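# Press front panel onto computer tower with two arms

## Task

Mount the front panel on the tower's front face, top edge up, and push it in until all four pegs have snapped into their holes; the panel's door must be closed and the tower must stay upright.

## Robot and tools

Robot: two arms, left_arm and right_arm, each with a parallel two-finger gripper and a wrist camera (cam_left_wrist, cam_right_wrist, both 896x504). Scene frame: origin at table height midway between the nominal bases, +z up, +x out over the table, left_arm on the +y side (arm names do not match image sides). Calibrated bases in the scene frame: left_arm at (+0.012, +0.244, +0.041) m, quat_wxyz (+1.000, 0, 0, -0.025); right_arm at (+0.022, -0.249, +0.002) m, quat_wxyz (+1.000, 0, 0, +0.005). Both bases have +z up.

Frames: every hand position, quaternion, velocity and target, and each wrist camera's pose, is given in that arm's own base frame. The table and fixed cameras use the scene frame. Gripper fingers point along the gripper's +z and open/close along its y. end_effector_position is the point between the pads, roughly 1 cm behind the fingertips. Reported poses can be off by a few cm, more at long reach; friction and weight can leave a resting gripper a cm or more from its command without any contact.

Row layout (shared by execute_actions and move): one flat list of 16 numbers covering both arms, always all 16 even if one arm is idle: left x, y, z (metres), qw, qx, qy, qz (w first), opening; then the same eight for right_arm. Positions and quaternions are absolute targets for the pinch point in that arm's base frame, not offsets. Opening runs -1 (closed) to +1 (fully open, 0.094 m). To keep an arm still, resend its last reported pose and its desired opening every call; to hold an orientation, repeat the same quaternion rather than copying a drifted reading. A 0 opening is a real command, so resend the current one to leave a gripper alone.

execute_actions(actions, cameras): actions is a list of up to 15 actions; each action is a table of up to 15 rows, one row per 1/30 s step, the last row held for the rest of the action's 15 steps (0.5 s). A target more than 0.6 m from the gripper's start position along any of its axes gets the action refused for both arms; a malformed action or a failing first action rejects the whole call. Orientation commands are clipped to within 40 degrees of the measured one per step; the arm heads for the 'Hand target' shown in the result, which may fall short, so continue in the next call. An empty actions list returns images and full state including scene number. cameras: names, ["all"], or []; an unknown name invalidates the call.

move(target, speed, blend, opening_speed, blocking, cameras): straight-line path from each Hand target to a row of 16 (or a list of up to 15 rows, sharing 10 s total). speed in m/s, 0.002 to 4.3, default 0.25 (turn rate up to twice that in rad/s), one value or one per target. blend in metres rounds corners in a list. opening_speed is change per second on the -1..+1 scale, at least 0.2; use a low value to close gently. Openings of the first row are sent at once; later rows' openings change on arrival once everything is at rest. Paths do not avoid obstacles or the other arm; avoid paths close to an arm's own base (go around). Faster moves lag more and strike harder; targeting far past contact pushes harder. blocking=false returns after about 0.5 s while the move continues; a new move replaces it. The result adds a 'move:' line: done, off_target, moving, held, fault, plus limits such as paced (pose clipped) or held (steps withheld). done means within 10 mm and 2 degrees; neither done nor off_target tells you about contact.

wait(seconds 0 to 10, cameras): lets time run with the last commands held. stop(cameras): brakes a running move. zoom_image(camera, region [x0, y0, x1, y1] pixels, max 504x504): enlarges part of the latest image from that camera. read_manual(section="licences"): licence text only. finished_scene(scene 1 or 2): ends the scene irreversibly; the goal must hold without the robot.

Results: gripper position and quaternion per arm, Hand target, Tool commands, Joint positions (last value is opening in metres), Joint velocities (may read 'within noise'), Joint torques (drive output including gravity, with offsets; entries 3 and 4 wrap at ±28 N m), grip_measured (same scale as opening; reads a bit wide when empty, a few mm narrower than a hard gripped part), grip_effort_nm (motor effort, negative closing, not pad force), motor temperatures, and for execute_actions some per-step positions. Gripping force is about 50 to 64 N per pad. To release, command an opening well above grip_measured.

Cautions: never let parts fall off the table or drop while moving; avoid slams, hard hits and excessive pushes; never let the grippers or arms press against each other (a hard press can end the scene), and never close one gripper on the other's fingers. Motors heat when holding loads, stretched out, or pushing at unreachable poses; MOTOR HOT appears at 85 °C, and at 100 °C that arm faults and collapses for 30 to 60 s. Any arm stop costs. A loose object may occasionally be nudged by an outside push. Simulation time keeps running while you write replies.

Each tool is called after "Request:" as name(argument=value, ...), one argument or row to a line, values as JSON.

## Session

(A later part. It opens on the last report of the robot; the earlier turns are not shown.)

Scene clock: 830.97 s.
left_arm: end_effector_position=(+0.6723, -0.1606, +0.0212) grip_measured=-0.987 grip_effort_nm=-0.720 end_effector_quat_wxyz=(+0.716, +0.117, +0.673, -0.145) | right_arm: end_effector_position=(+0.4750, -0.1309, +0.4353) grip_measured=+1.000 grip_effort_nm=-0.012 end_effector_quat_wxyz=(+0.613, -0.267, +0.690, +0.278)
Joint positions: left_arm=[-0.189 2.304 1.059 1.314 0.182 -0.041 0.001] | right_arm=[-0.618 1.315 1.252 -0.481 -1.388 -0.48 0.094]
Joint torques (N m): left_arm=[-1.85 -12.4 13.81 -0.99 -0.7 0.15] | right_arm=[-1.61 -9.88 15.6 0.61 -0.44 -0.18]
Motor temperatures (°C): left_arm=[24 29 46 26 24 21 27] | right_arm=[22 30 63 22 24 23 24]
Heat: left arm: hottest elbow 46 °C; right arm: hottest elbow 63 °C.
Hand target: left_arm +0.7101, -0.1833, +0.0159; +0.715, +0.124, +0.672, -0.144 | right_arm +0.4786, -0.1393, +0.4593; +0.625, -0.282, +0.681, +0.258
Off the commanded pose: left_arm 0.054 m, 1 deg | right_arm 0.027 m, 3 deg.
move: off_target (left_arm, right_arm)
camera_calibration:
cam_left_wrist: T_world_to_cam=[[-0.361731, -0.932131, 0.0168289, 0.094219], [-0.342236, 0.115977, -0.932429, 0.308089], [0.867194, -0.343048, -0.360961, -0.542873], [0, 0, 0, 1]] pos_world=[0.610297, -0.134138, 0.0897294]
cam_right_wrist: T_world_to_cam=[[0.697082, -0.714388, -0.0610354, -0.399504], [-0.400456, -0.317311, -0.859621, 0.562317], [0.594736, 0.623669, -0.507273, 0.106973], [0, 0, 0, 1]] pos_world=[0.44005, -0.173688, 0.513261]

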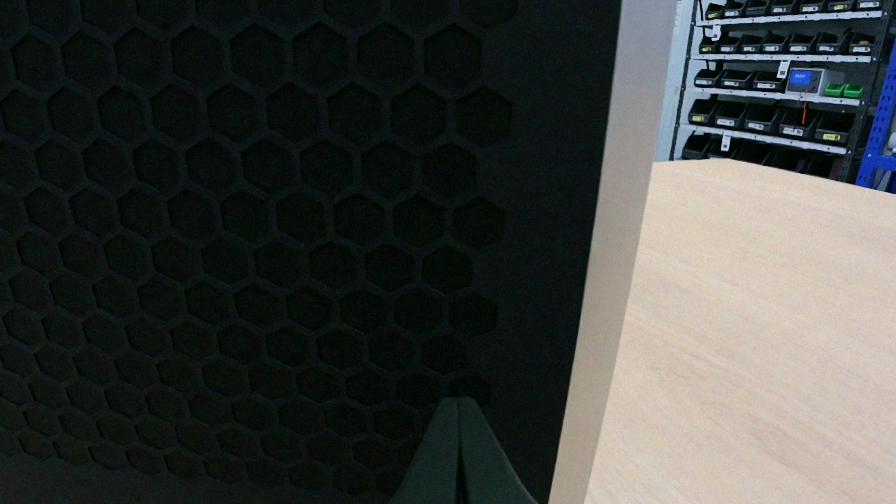

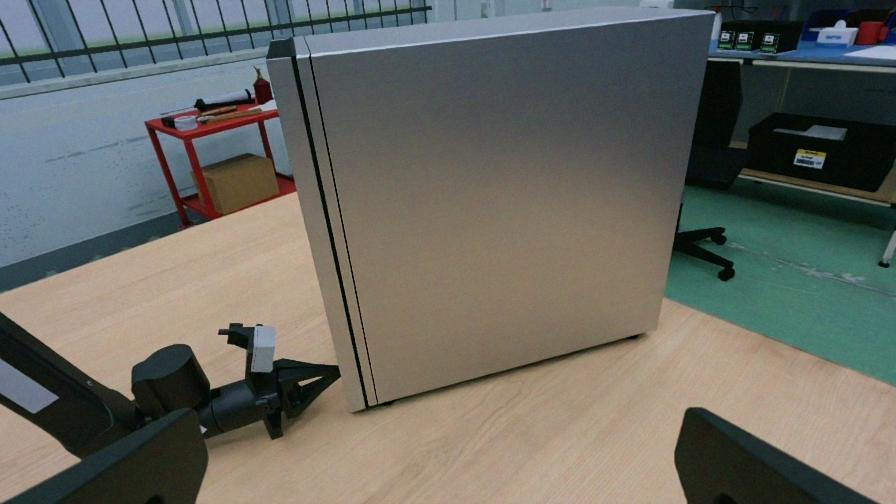

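Request:
move(
  target=[
    [0.75,-0.198,0.014,0.7154,0.1237,0.6732,-0.1438,-1,0.48,-0.14,0.46,0.6242,-0.2822,0.6812,0.2585,1],
  ],
  speed=0.06,
  cameras=["cam_right_wrist"],
)

Request:
zoom_image(
  camera="cam_right_wrist",
  region=[300, 300, 400, 420],
)

Request:
move(
  target=[
    [0.638,-0.1485,0.010,0.7154,0.1237,0.6732,-0.1438,-1,0.48,-0.14,0.46,0.6242,-0.2822,0.6812,0.2585,1],
    [0.689,-0.022,0.010,0.7154,0.1237,0.6732,-0.1438,-1,0.48,-0.14,0.46,0.6242,-0.2822,0.6812,0.2585,1],
    [0.768,-0.056,0.012,0.7154,0.1237,0.6732,-0.1438,-1,0.48,-0.14,0.46,0.6242,-0.2822,0.6812,0.2585,1],
  ],
  speed=[0.1,0.12,0.06],
  cameras=["all"],
)

Scene clock: 843.33 s.
left_arm: end_effector_position=(+0.6731, -0.1611, +0.0212) grip_measured=-0.987 grip_effort_nm=-0.716 end_effector_quat_wxyz=(+0.716, +0.115, +0.673, -0.144) | right_arm: end_effector_position=(+0.4750, -0.1309, +0.4353) grip_measured=+1.000 grip_effort_nm=-0.007 end_effector_quat_wxyz=(+0.613, -0.267, +0.690, +0.278)
Joint positions: left_arm=[-0.191 2.304 1.061 1.311 0.176 -0.041 0.001] | right_arm=[-0.618 1.315 1.252 -0.481 -1.388 -0.48 0.094]
Joint torques (N m): left_arm=[-2.67 -12.04 18.07 -2.77 -0.93 0.16] | right_arm=[-2.2 -9.99 15.53 0.54 -0.44 -0.19]
Motor temperatures (°C): left_arm=[24 29 46 26 25 21 27] | right_arm=[22 30 63 22 24 23 24]
Heat: left arm: hottest elbow 46 °C; right arm: hottest elbow 63 °C.
Hand target: left_arm +0.7281, -0.1941, +0.0232; +0.716, +0.124, +0.672, -0.144 | right_arm +0.4786, -0.1393, +0.4593; +0.625, -0.282, +0.681, +0.258
Off the commanded pose: left_arm 0.086 m, 1 deg | right_arm 0.027 m, 3 deg.
move: off_target (left_arm, right_arm)
camera_calibration:
cam_right_wrist: T_world_to_cam=[[0.697082, -0.714388, -0.0610354, -0.399504], [-0.400456, -0.317311, -0.859621, 0.562317], [0.594736, 0.623669, -0.507273, 0.106973], [0, 0, 0, 1]] pos_world=[0.44005, -0.173688, 0.513261]
Images, in order (width x height): cam_right_wrist 896x504.

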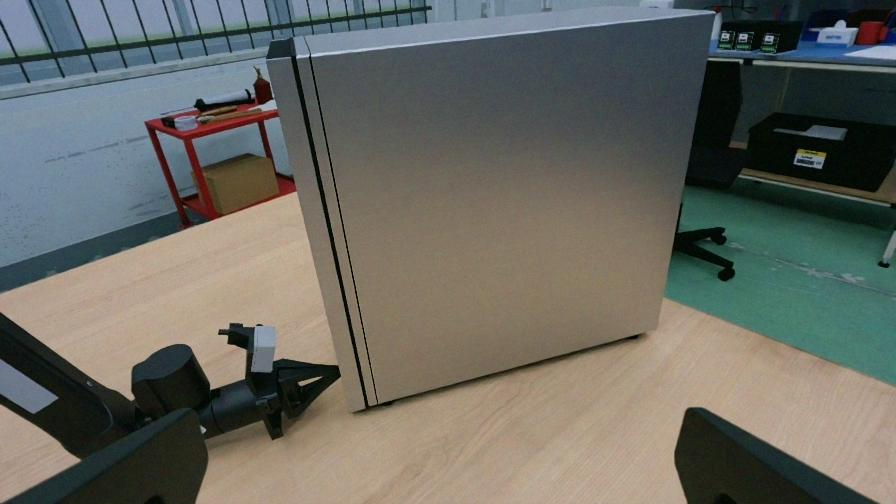

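Scaled by 4.200 from the camera's 896x504 image, which has a finer 1280x720 frame.

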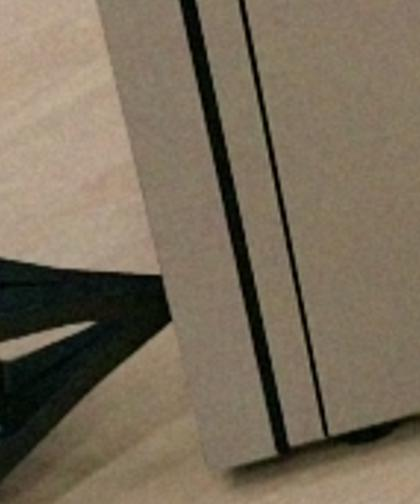

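Scene clock: 847.27 s.
left_arm: end_effector_position=(+0.7270, -0.0368, +0.0209) grip_measured=-0.987 grip_effort_nm=-0.720 end_effector_quat_wxyz=(+0.716, +0.123, +0.673, -0.140) | right_arm: end_effector_position=(+0.4750, -0.1309, +0.4353) grip_measured=+1.000 grip_effort_nm=-0.002 end_effector_quat_wxyz=(+0.613, -0.267, +0.690, +0.278)
Joint positions: left_arm=[0.046 2.349 1.204 1.216 0.419 -0.041 0.001] | right_arm=[-0.618 1.315 1.252 -0.481 -1.388 -0.48 0.094]
Joint torques (N m): left_arm=[-2.37 -13.68 13.05 -0.1 -1.21 0] | right_arm=[-2.26 -10.4 15.56 0.61 -0.45 -0.2]
Motor temperatures (°C): left_arm=[24 29 46 26 25 21 27] | right_arm=[22 30 63 22 24 23 24]
Heat: left arm: hottest elbow 46 °C; right arm: hottest elbow 63 °C.
Hand target: left_arm +0.7600, -0.0561, +0.0145; +0.715, +0.124, +0.673, -0.144 | right_arm +0.4786, -0.1393, +0.4593; +0.625, -0.282, +0.681, +0.258
Off the commanded pose: left_arm 0.046 m, 1 deg | right_arm 0.027 m, 3 deg.
move: off_target (left_arm, right_arm)
camera_calibration:
cam_left_wrist: T_world_to_cam=[[-0.362627, -0.931934, 0.000408141, 0.230455], [-0.33889, 0.131458, -0.931597, 0.310365], [0.868133, -0.33796, -0.363493, -0.548354], [0, 0, 0, 1]] pos_world=[0.664793, -0.0113528, 0.0897184]
cam_right_wrist: T_world_to_cam=[[0.697082, -0.714388, -0.0610354, -0.399504], [-0.400456, -0.317311, -0.859621, 0.562317], [0.594736, 0.623669, -0.507273, 0.106973], [0, 0, 0, 1]] pos_world=[0.44005, -0.173688, 0.513261]

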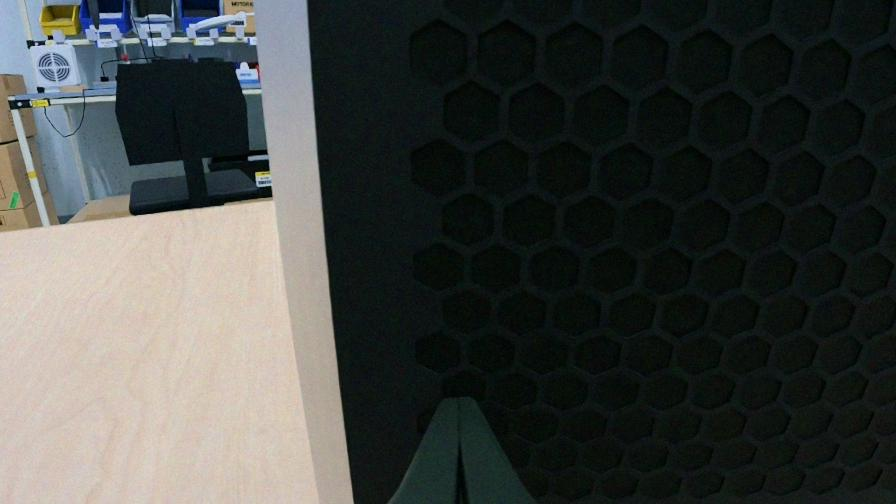

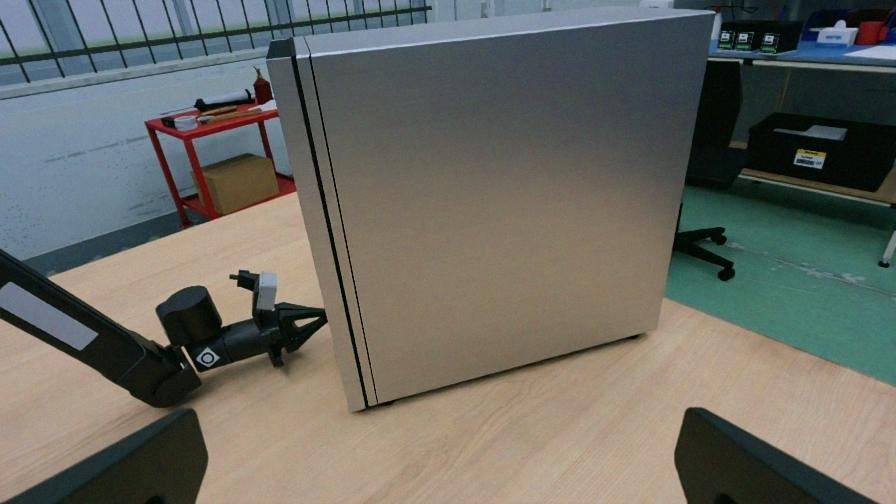

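Request:
move(
  target=[
    [0.79,-0.065,0.014,0.7154,0.1237,0.6732,-0.1438,-1,0.48,-0.14,0.46,0.6242,-0.2822,0.6812,0.2585,1],
    [0.68,-0.02,0.03,0.7154,0.1237,0.6732,-0.1438,-1,0.48,-0.14,0.46,0.6242,-0.2822,0.6812,0.2585,1],
    [0.68,-0.017,0.385,0.7154,0.1237,0.6732,-0.1438,-1,0.48,-0.14,0.46,0.6242,-0.2822,0.6812,0.2585,1],
    [0.742,-0.0455,0.388,0.7154,0.1237,0.6732,-0.1438,-1,0.48,-0.14,0.46,0.6242,-0.2822,0.6812,0.2585,1],
  ],
  speed=[0.06,0.12,0.2,0.05],
  cameras=["all"],
)

Request:
zoom_image(
  camera="cam_right_wrist",
  region=[240, 20, 320, 100],
)

Scene clock: 859.33 s.
left_arm: end_effector_position=(+0.7261, -0.0403, +0.3793) grip_measured=-0.987 grip_effort_nm=-0.716 end_effector_quat_wxyz=(+0.711, +0.122, +0.678, -0.141) | right_arm: end_effector_position=(+0.4750, -0.1309, +0.4353) grip_measured=+1.000 grip_effort_nm=0.002 end_effector_quat_wxyz=(+0.613, -0.267, +0.690, +0.278)
Joint positions: left_arm=[0.04 1.69 1.337 0.409 0.414 -0.041 0.001] | right_arm=[-0.618 1.315 1.252 -0.481 -1.388 -0.48 0.094]
Joint torques (N m): left_arm=[-0.79 -12.28 13.05 1.7 -0.17 0] | right_arm=[-1.67 -10.34 15.47 0.64 -0.46 -0.19]
Motor temperatures (°C): left_arm=[24 29 46 26 25 21 27] | right_arm=[22 30 63 22 24 23 24]
Heat: left arm: hottest elbow 46 °C; right arm: hottest elbow 63 °C.
Hand target: left_arm +0.7405, -0.0454, +0.3877; +0.715, +0.124, +0.673, -0.144 | right_arm +0.4786, -0.1393, +0.4593; +0.625, -0.282, +0.681, +0.258
Off the commanded pose: left_arm 0.019 m, 1 deg | right_arm 0.027 m, 3 deg.
move: off_target (left_arm, right_arm)
camera_calibration:
cam_left_wrist: T_world_to_cam=[[-0.364013, -0.931366, 0.00714058, 0.225183], [-0.352975, 0.130853, -0.926437, 0.652609], [0.861918, -0.339756, -0.376382, -0.409067], [0, 0, 0, 1]] pos_world=[0.664907, -0.0146508, 0.449028]
cam_right_wrist: T_world_to_cam=[[0.697082, -0.714388, -0.0610354, -0.399504], [-0.400456, -0.317311, -0.859621, 0.562317], [0.594736, 0.623669, -0.507273, 0.106973], [0, 0, 0, 1]] pos_world=[0.44005, -0.173688, 0.513261]

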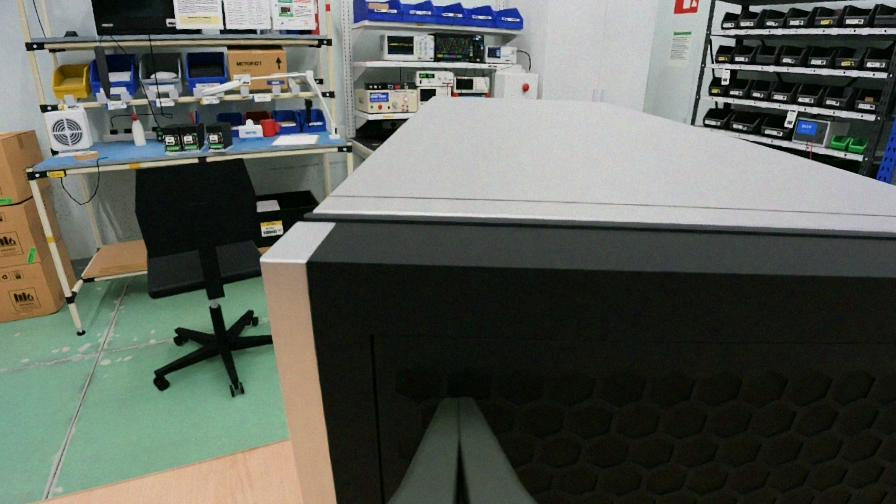

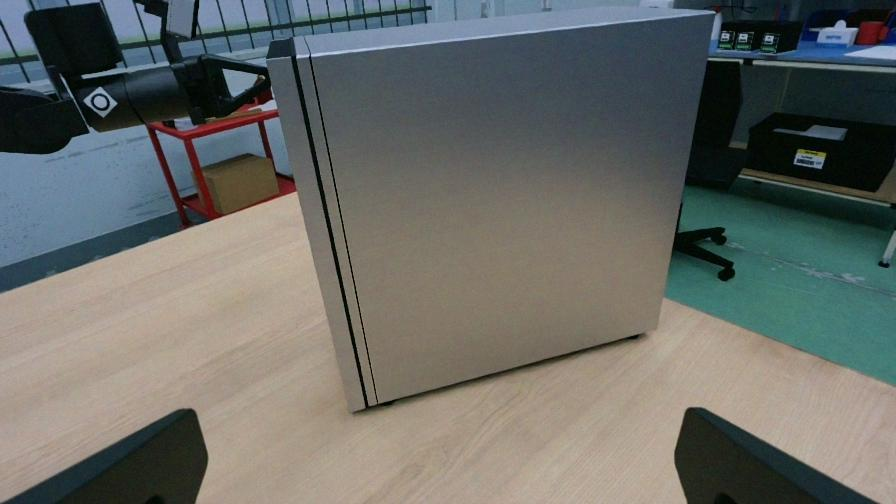

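Scaled by 6.300 from the camera's 896x504 image, which has a finer 1280x720 frame.

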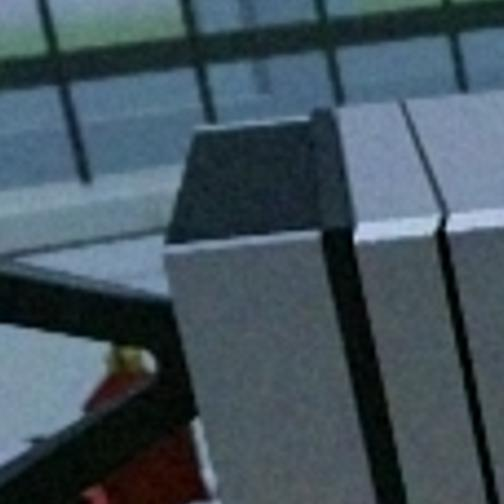

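Request:
move(
  target=[
    [0.762,-0.054,0.388,0.7154,0.1237,0.6732,-0.1438,-1,0.48,-0.14,0.46,0.6242,-0.2822,0.6812,0.2585,1],
    [0.690,-0.021,0.388,0.7154,0.1237,0.6732,-0.1438,-1,0.48,-0.14,0.46,0.6242,-0.2822,0.6812,0.2585,1],
    [0.638,-0.1495,0.388,0.7154,0.1237,0.6732,-0.1438,-1,0.48,-0.14,0.46,0.6242,-0.2822,0.6812,0.2585,1],
    [0.688,-0.171,0.388,0.7154,0.1237,0.6732,-0.1438,-1,0.48,-0.14,0.46,0.6242,-0.2822,0.6812,0.2585,1],
  ],
  speed=[0.05,0.08,0.15,0.05],
  cameras=["all"],
)

Request:
zoom_image(
  camera="cam_right_wrist",
  region=[240, 20, 320, 100],
)

Scene clock: 870.53 s.
left_arm: end_effector_position=(+0.6725, -0.1625, +0.3756) grip_measured=-0.987 grip_effort_nm=-0.706 end_effector_quat_wxyz=(+0.707, +0.118, +0.682, -0.146) | right_arm: end_effector_position=(+0.4750, -0.1309, +0.4353) grip_measured=+1.000 grip_effort_nm=-0.002 end_effector_quat_wxyz=(+0.613, -0.267, +0.690, +0.278)
Joint positions: left_arm=[-0.191 1.582 1.198 0.428 0.184 -0.04 0.001] | right_arm=[-0.618 1.315 1.252 -0.481 -1.388 -0.48 0.094]
Joint torques (N m): left_arm=[-0.38 -10.58 13.08 2.07 -0.16 0.11] | right_arm=[-1.96 -10.75 15.46 0.51 -0.46 -0.21]
Motor temperatures (°C): left_arm=[24 28 47 26 25 21 27] | right_arm=[22 30 63 22 24 23 24]
Heat: left arm: hottest elbow 47 °C; right arm: hottest elbow 63 °C.
Hand target: left_arm +0.6864, -0.1706, +0.3877; +0.715, +0.123, +0.673, -0.144 | right_arm +0.4786, -0.1393, +0.4593; +0.625, -0.282, +0.681, +0.258
Off the commanded pose: left_arm 0.022 m, 2 deg | right_arm 0.027 m, 3 deg.
move: off_target (left_arm, right_arm)
camera_calibration:
cam_left_wrist: T_world_to_cam=[[-0.364731, -0.930877, 0.0209641, 0.0872541], [-0.364541, 0.122042, -0.923155, 0.65141], [0.856786, -0.344345, -0.383855, -0.400367], [0, 0, 0, 1]] pos_world=[0.612318, -0.136141, 0.445841]
cam_right_wrist: T_world_to_cam=[[0.697082, -0.714388, -0.0610354, -0.399504], [-0.400456, -0.317311, -0.859621, 0.562317], [0.594736, 0.623669, -0.507273, 0.106973], [0, 0, 0, 1]] pos_world=[0.44005, -0.173688, 0.513261]

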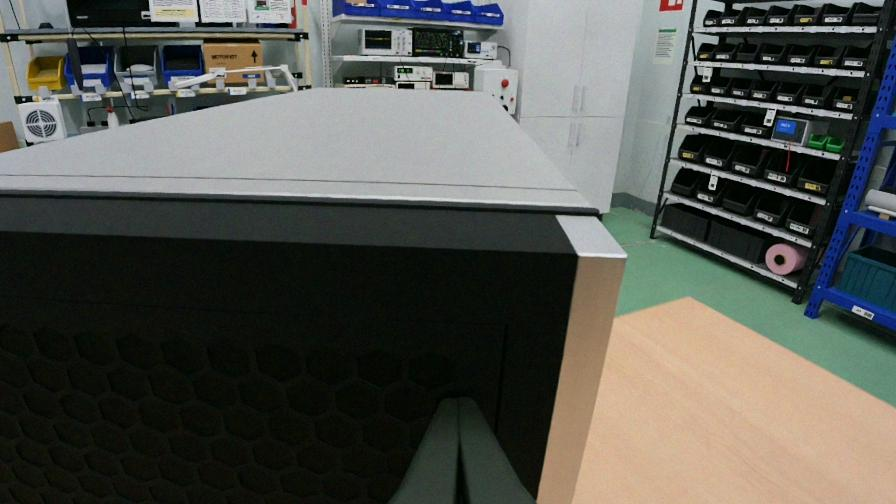

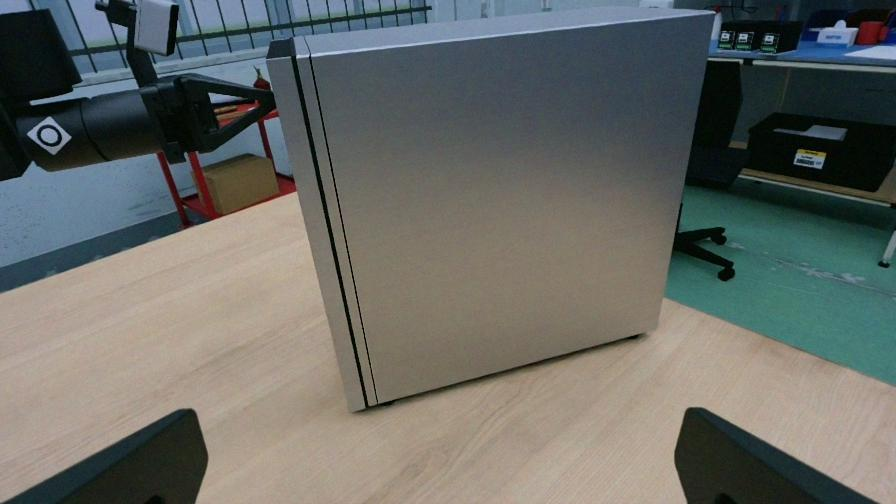

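Scaled by 6.300 from the camera's 896x504 image, which has a finer 1280x720 frame.

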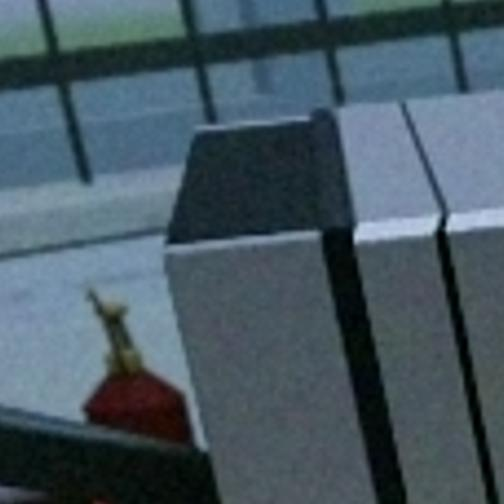

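Request:
move(
  target=[
    [0.712,-0.181,0.388,0.7154,0.1237,0.6732,-0.1438,-1,0.48,-0.14,0.46,0.6242,-0.2822,0.6812,0.2585,1],
  ],
  speed=0.05,
  cameras=["cam_right_wrist"],
)

Request:
move(
  target=[
    [0.66,-0.159,0.388,0.7154,0.1237,0.6732,-0.1438,-1,0.48,-0.14,0.46,0.6242,-0.2822,0.6812,0.2585,1],
    [0.50,-0.06,0.33,0.7154,0.1237,0.6732,-0.1438,-1,0.48,-0.14,0.46,0.6242,-0.2822,0.6812,0.2585,1],
  ],
  speed=[0.05,0.15],
  cameras=["all"],
)

Request:
zoom_image(
  camera="cam_right_wrist",
  region=[250, 20, 400, 420],
)

Scene clock: 885.27 s.
left_arm: end_effector_position=(+0.6734, -0.1629, +0.3759) grip_measured=-0.987 grip_effort_nm=-0.706 end_effector_quat_wxyz=(+0.706, +0.118, +0.683, -0.146) | right_arm: end_effector_position=(+0.4750, -0.1309, +0.4353) grip_measured=+1.000 grip_effort_nm=-0.002 end_effector_quat_wxyz=(+0.613, -0.267, +0.690, +0.278)
Joint positions: left_arm=[-0.191 1.583 1.203 0.419 0.184 -0.04 0.001] | right_arm=[-0.618 1.315 1.252 -0.481 -1.388 -0.48 0.094]
Joint torques (N m): left_arm=[-1.08 -6.77 17.18 2.15 -0.58 0.13] | right_arm=[-2.08 -10.29 15.51 0.51 -0.47 -0.22]
Motor temperatures (°C): left_arm=[24 28 48 26 25 21 27] | right_arm=[22 30 64 22 24 23 24]
Heat: left arm: hottest elbow 48 °C; right arm: hottest elbow 64 °C.
Hand target: left_arm +0.7052, -0.1798, +0.3860; +0.715, +0.123, +0.673, -0.144 | right_arm +0.4786, -0.1393, +0.4593; +0.625, -0.282, +0.681, +0.258
Off the commanded pose: left_arm 0.044 m, 2 deg | right_arm 0.027 m, 3 deg.
move: off_target (left_arm, right_arm)
camera_calibration:
cam_right_wrist: T_world_to_cam=[[0.697082, -0.714388, -0.0610354, -0.399504], [-0.400456, -0.317311, -0.859621, 0.562317], [0.594736, 0.623669, -0.507273, 0.106973], [0, 0, 0, 1]] pos_world=[0.44005, -0.173688, 0.513261]
Images, in order (width x height): cam_right_wrist 896x504.

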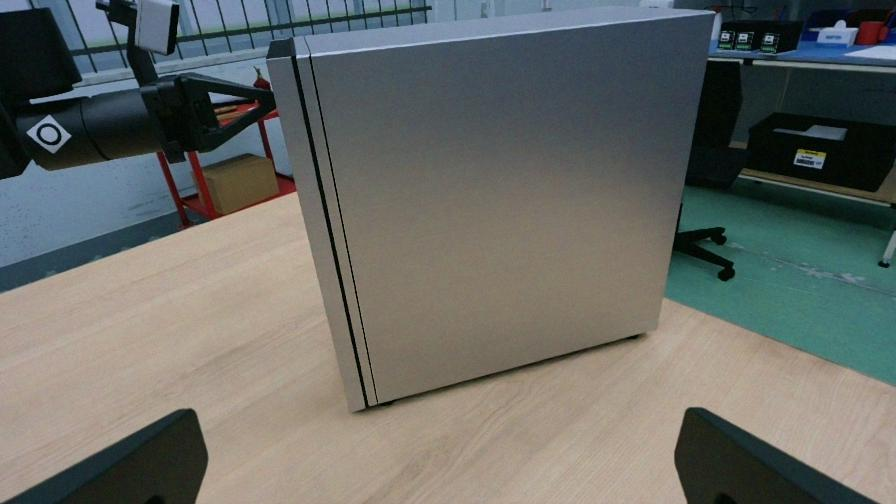

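Scene clock: 888.17 s.
left_arm: end_effector_position=(+0.5021, -0.0630, +0.3230) grip_measured=-0.987 grip_effort_nm=-0.701 end_effector_quat_wxyz=(+0.707, +0.125, +0.681, -0.146) | right_arm: end_effector_position=(+0.4750, -0.1309, +0.4353) grip_measured=+1.000 grip_effort_nm=-0.007 end_effector_quat_wxyz=(+0.613, -0.267, +0.690, +0.278)
Joint positions: left_arm=[0.005 1.178 0.646 0.579 0.389 -0.04 0.001] | right_arm=[-0.618 1.315 1.252 -0.481 -1.388 -0.48 0.094]
Joint torques (N m): left_arm=[0.56 -6.71 8.29 2.65 0.08 0.01] | right_arm=[-2.73 -10.46 15.64 0.32 -0.46 -0.16]
Motor temperatures (°C): left_arm=[24 28 48 26 25 21 27] | right_arm=[22 30 64 22 24 23 24]
Heat: left arm: hottest elbow 48 °C; right arm: hottest elbow 64 °C.
Hand target: left_arm +0.5000, -0.0600, +0.3299; +0.715, +0.124, +0.673, -0.144 | right_arm +0.4786, -0.1393, +0.4593; +0.625, -0.282, +0.681, +0.258
Off the commanded pose: left_arm 0.008 m, 1 deg | right_arm 0.027 m, 3 deg.
move: off_target (right_arm)
camera_calibration:
cam_left_wrist: T_world_to_cam=[[-0.373153, -0.927704, 0.0110543, 0.126428], [-0.360435, 0.133979, -0.923112, 0.527166], [0.854894, -0.348446, -0.384371, -0.239357], [0, 0, 0, 1]] pos_world=[0.44181, -0.0367445, 0.393234]
cam_right_wrist: T_world_to_cam=[[0.697082, -0.714388, -0.0610354, -0.399504], [-0.400456, -0.317311, -0.859621, 0.562317], [0.594736, 0.623669, -0.507273, 0.106973], [0, 0, 0, 1]] pos_world=[0.44005, -0.173688, 0.513261]

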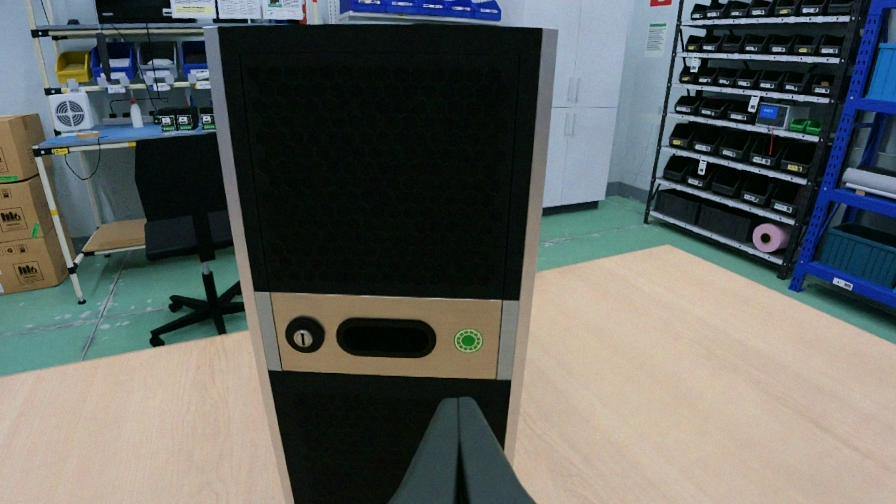

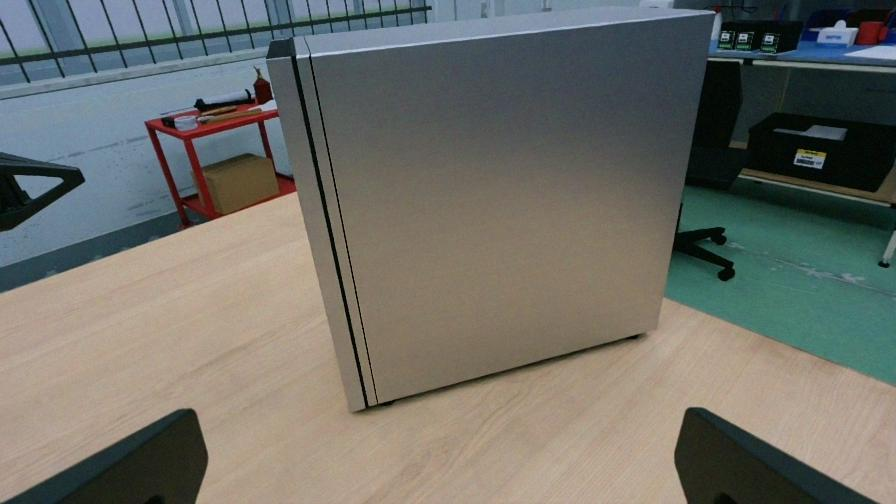

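Scaled by 1.260 from the camera's 896x504 image, which has a finer 1280x720 frame.

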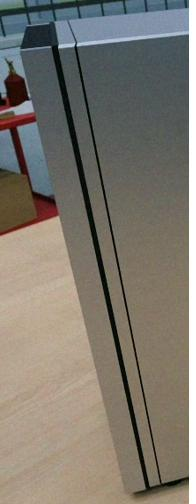

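Request:
finished_scene(
  scene=2,
)

The scene is finished: the task was done.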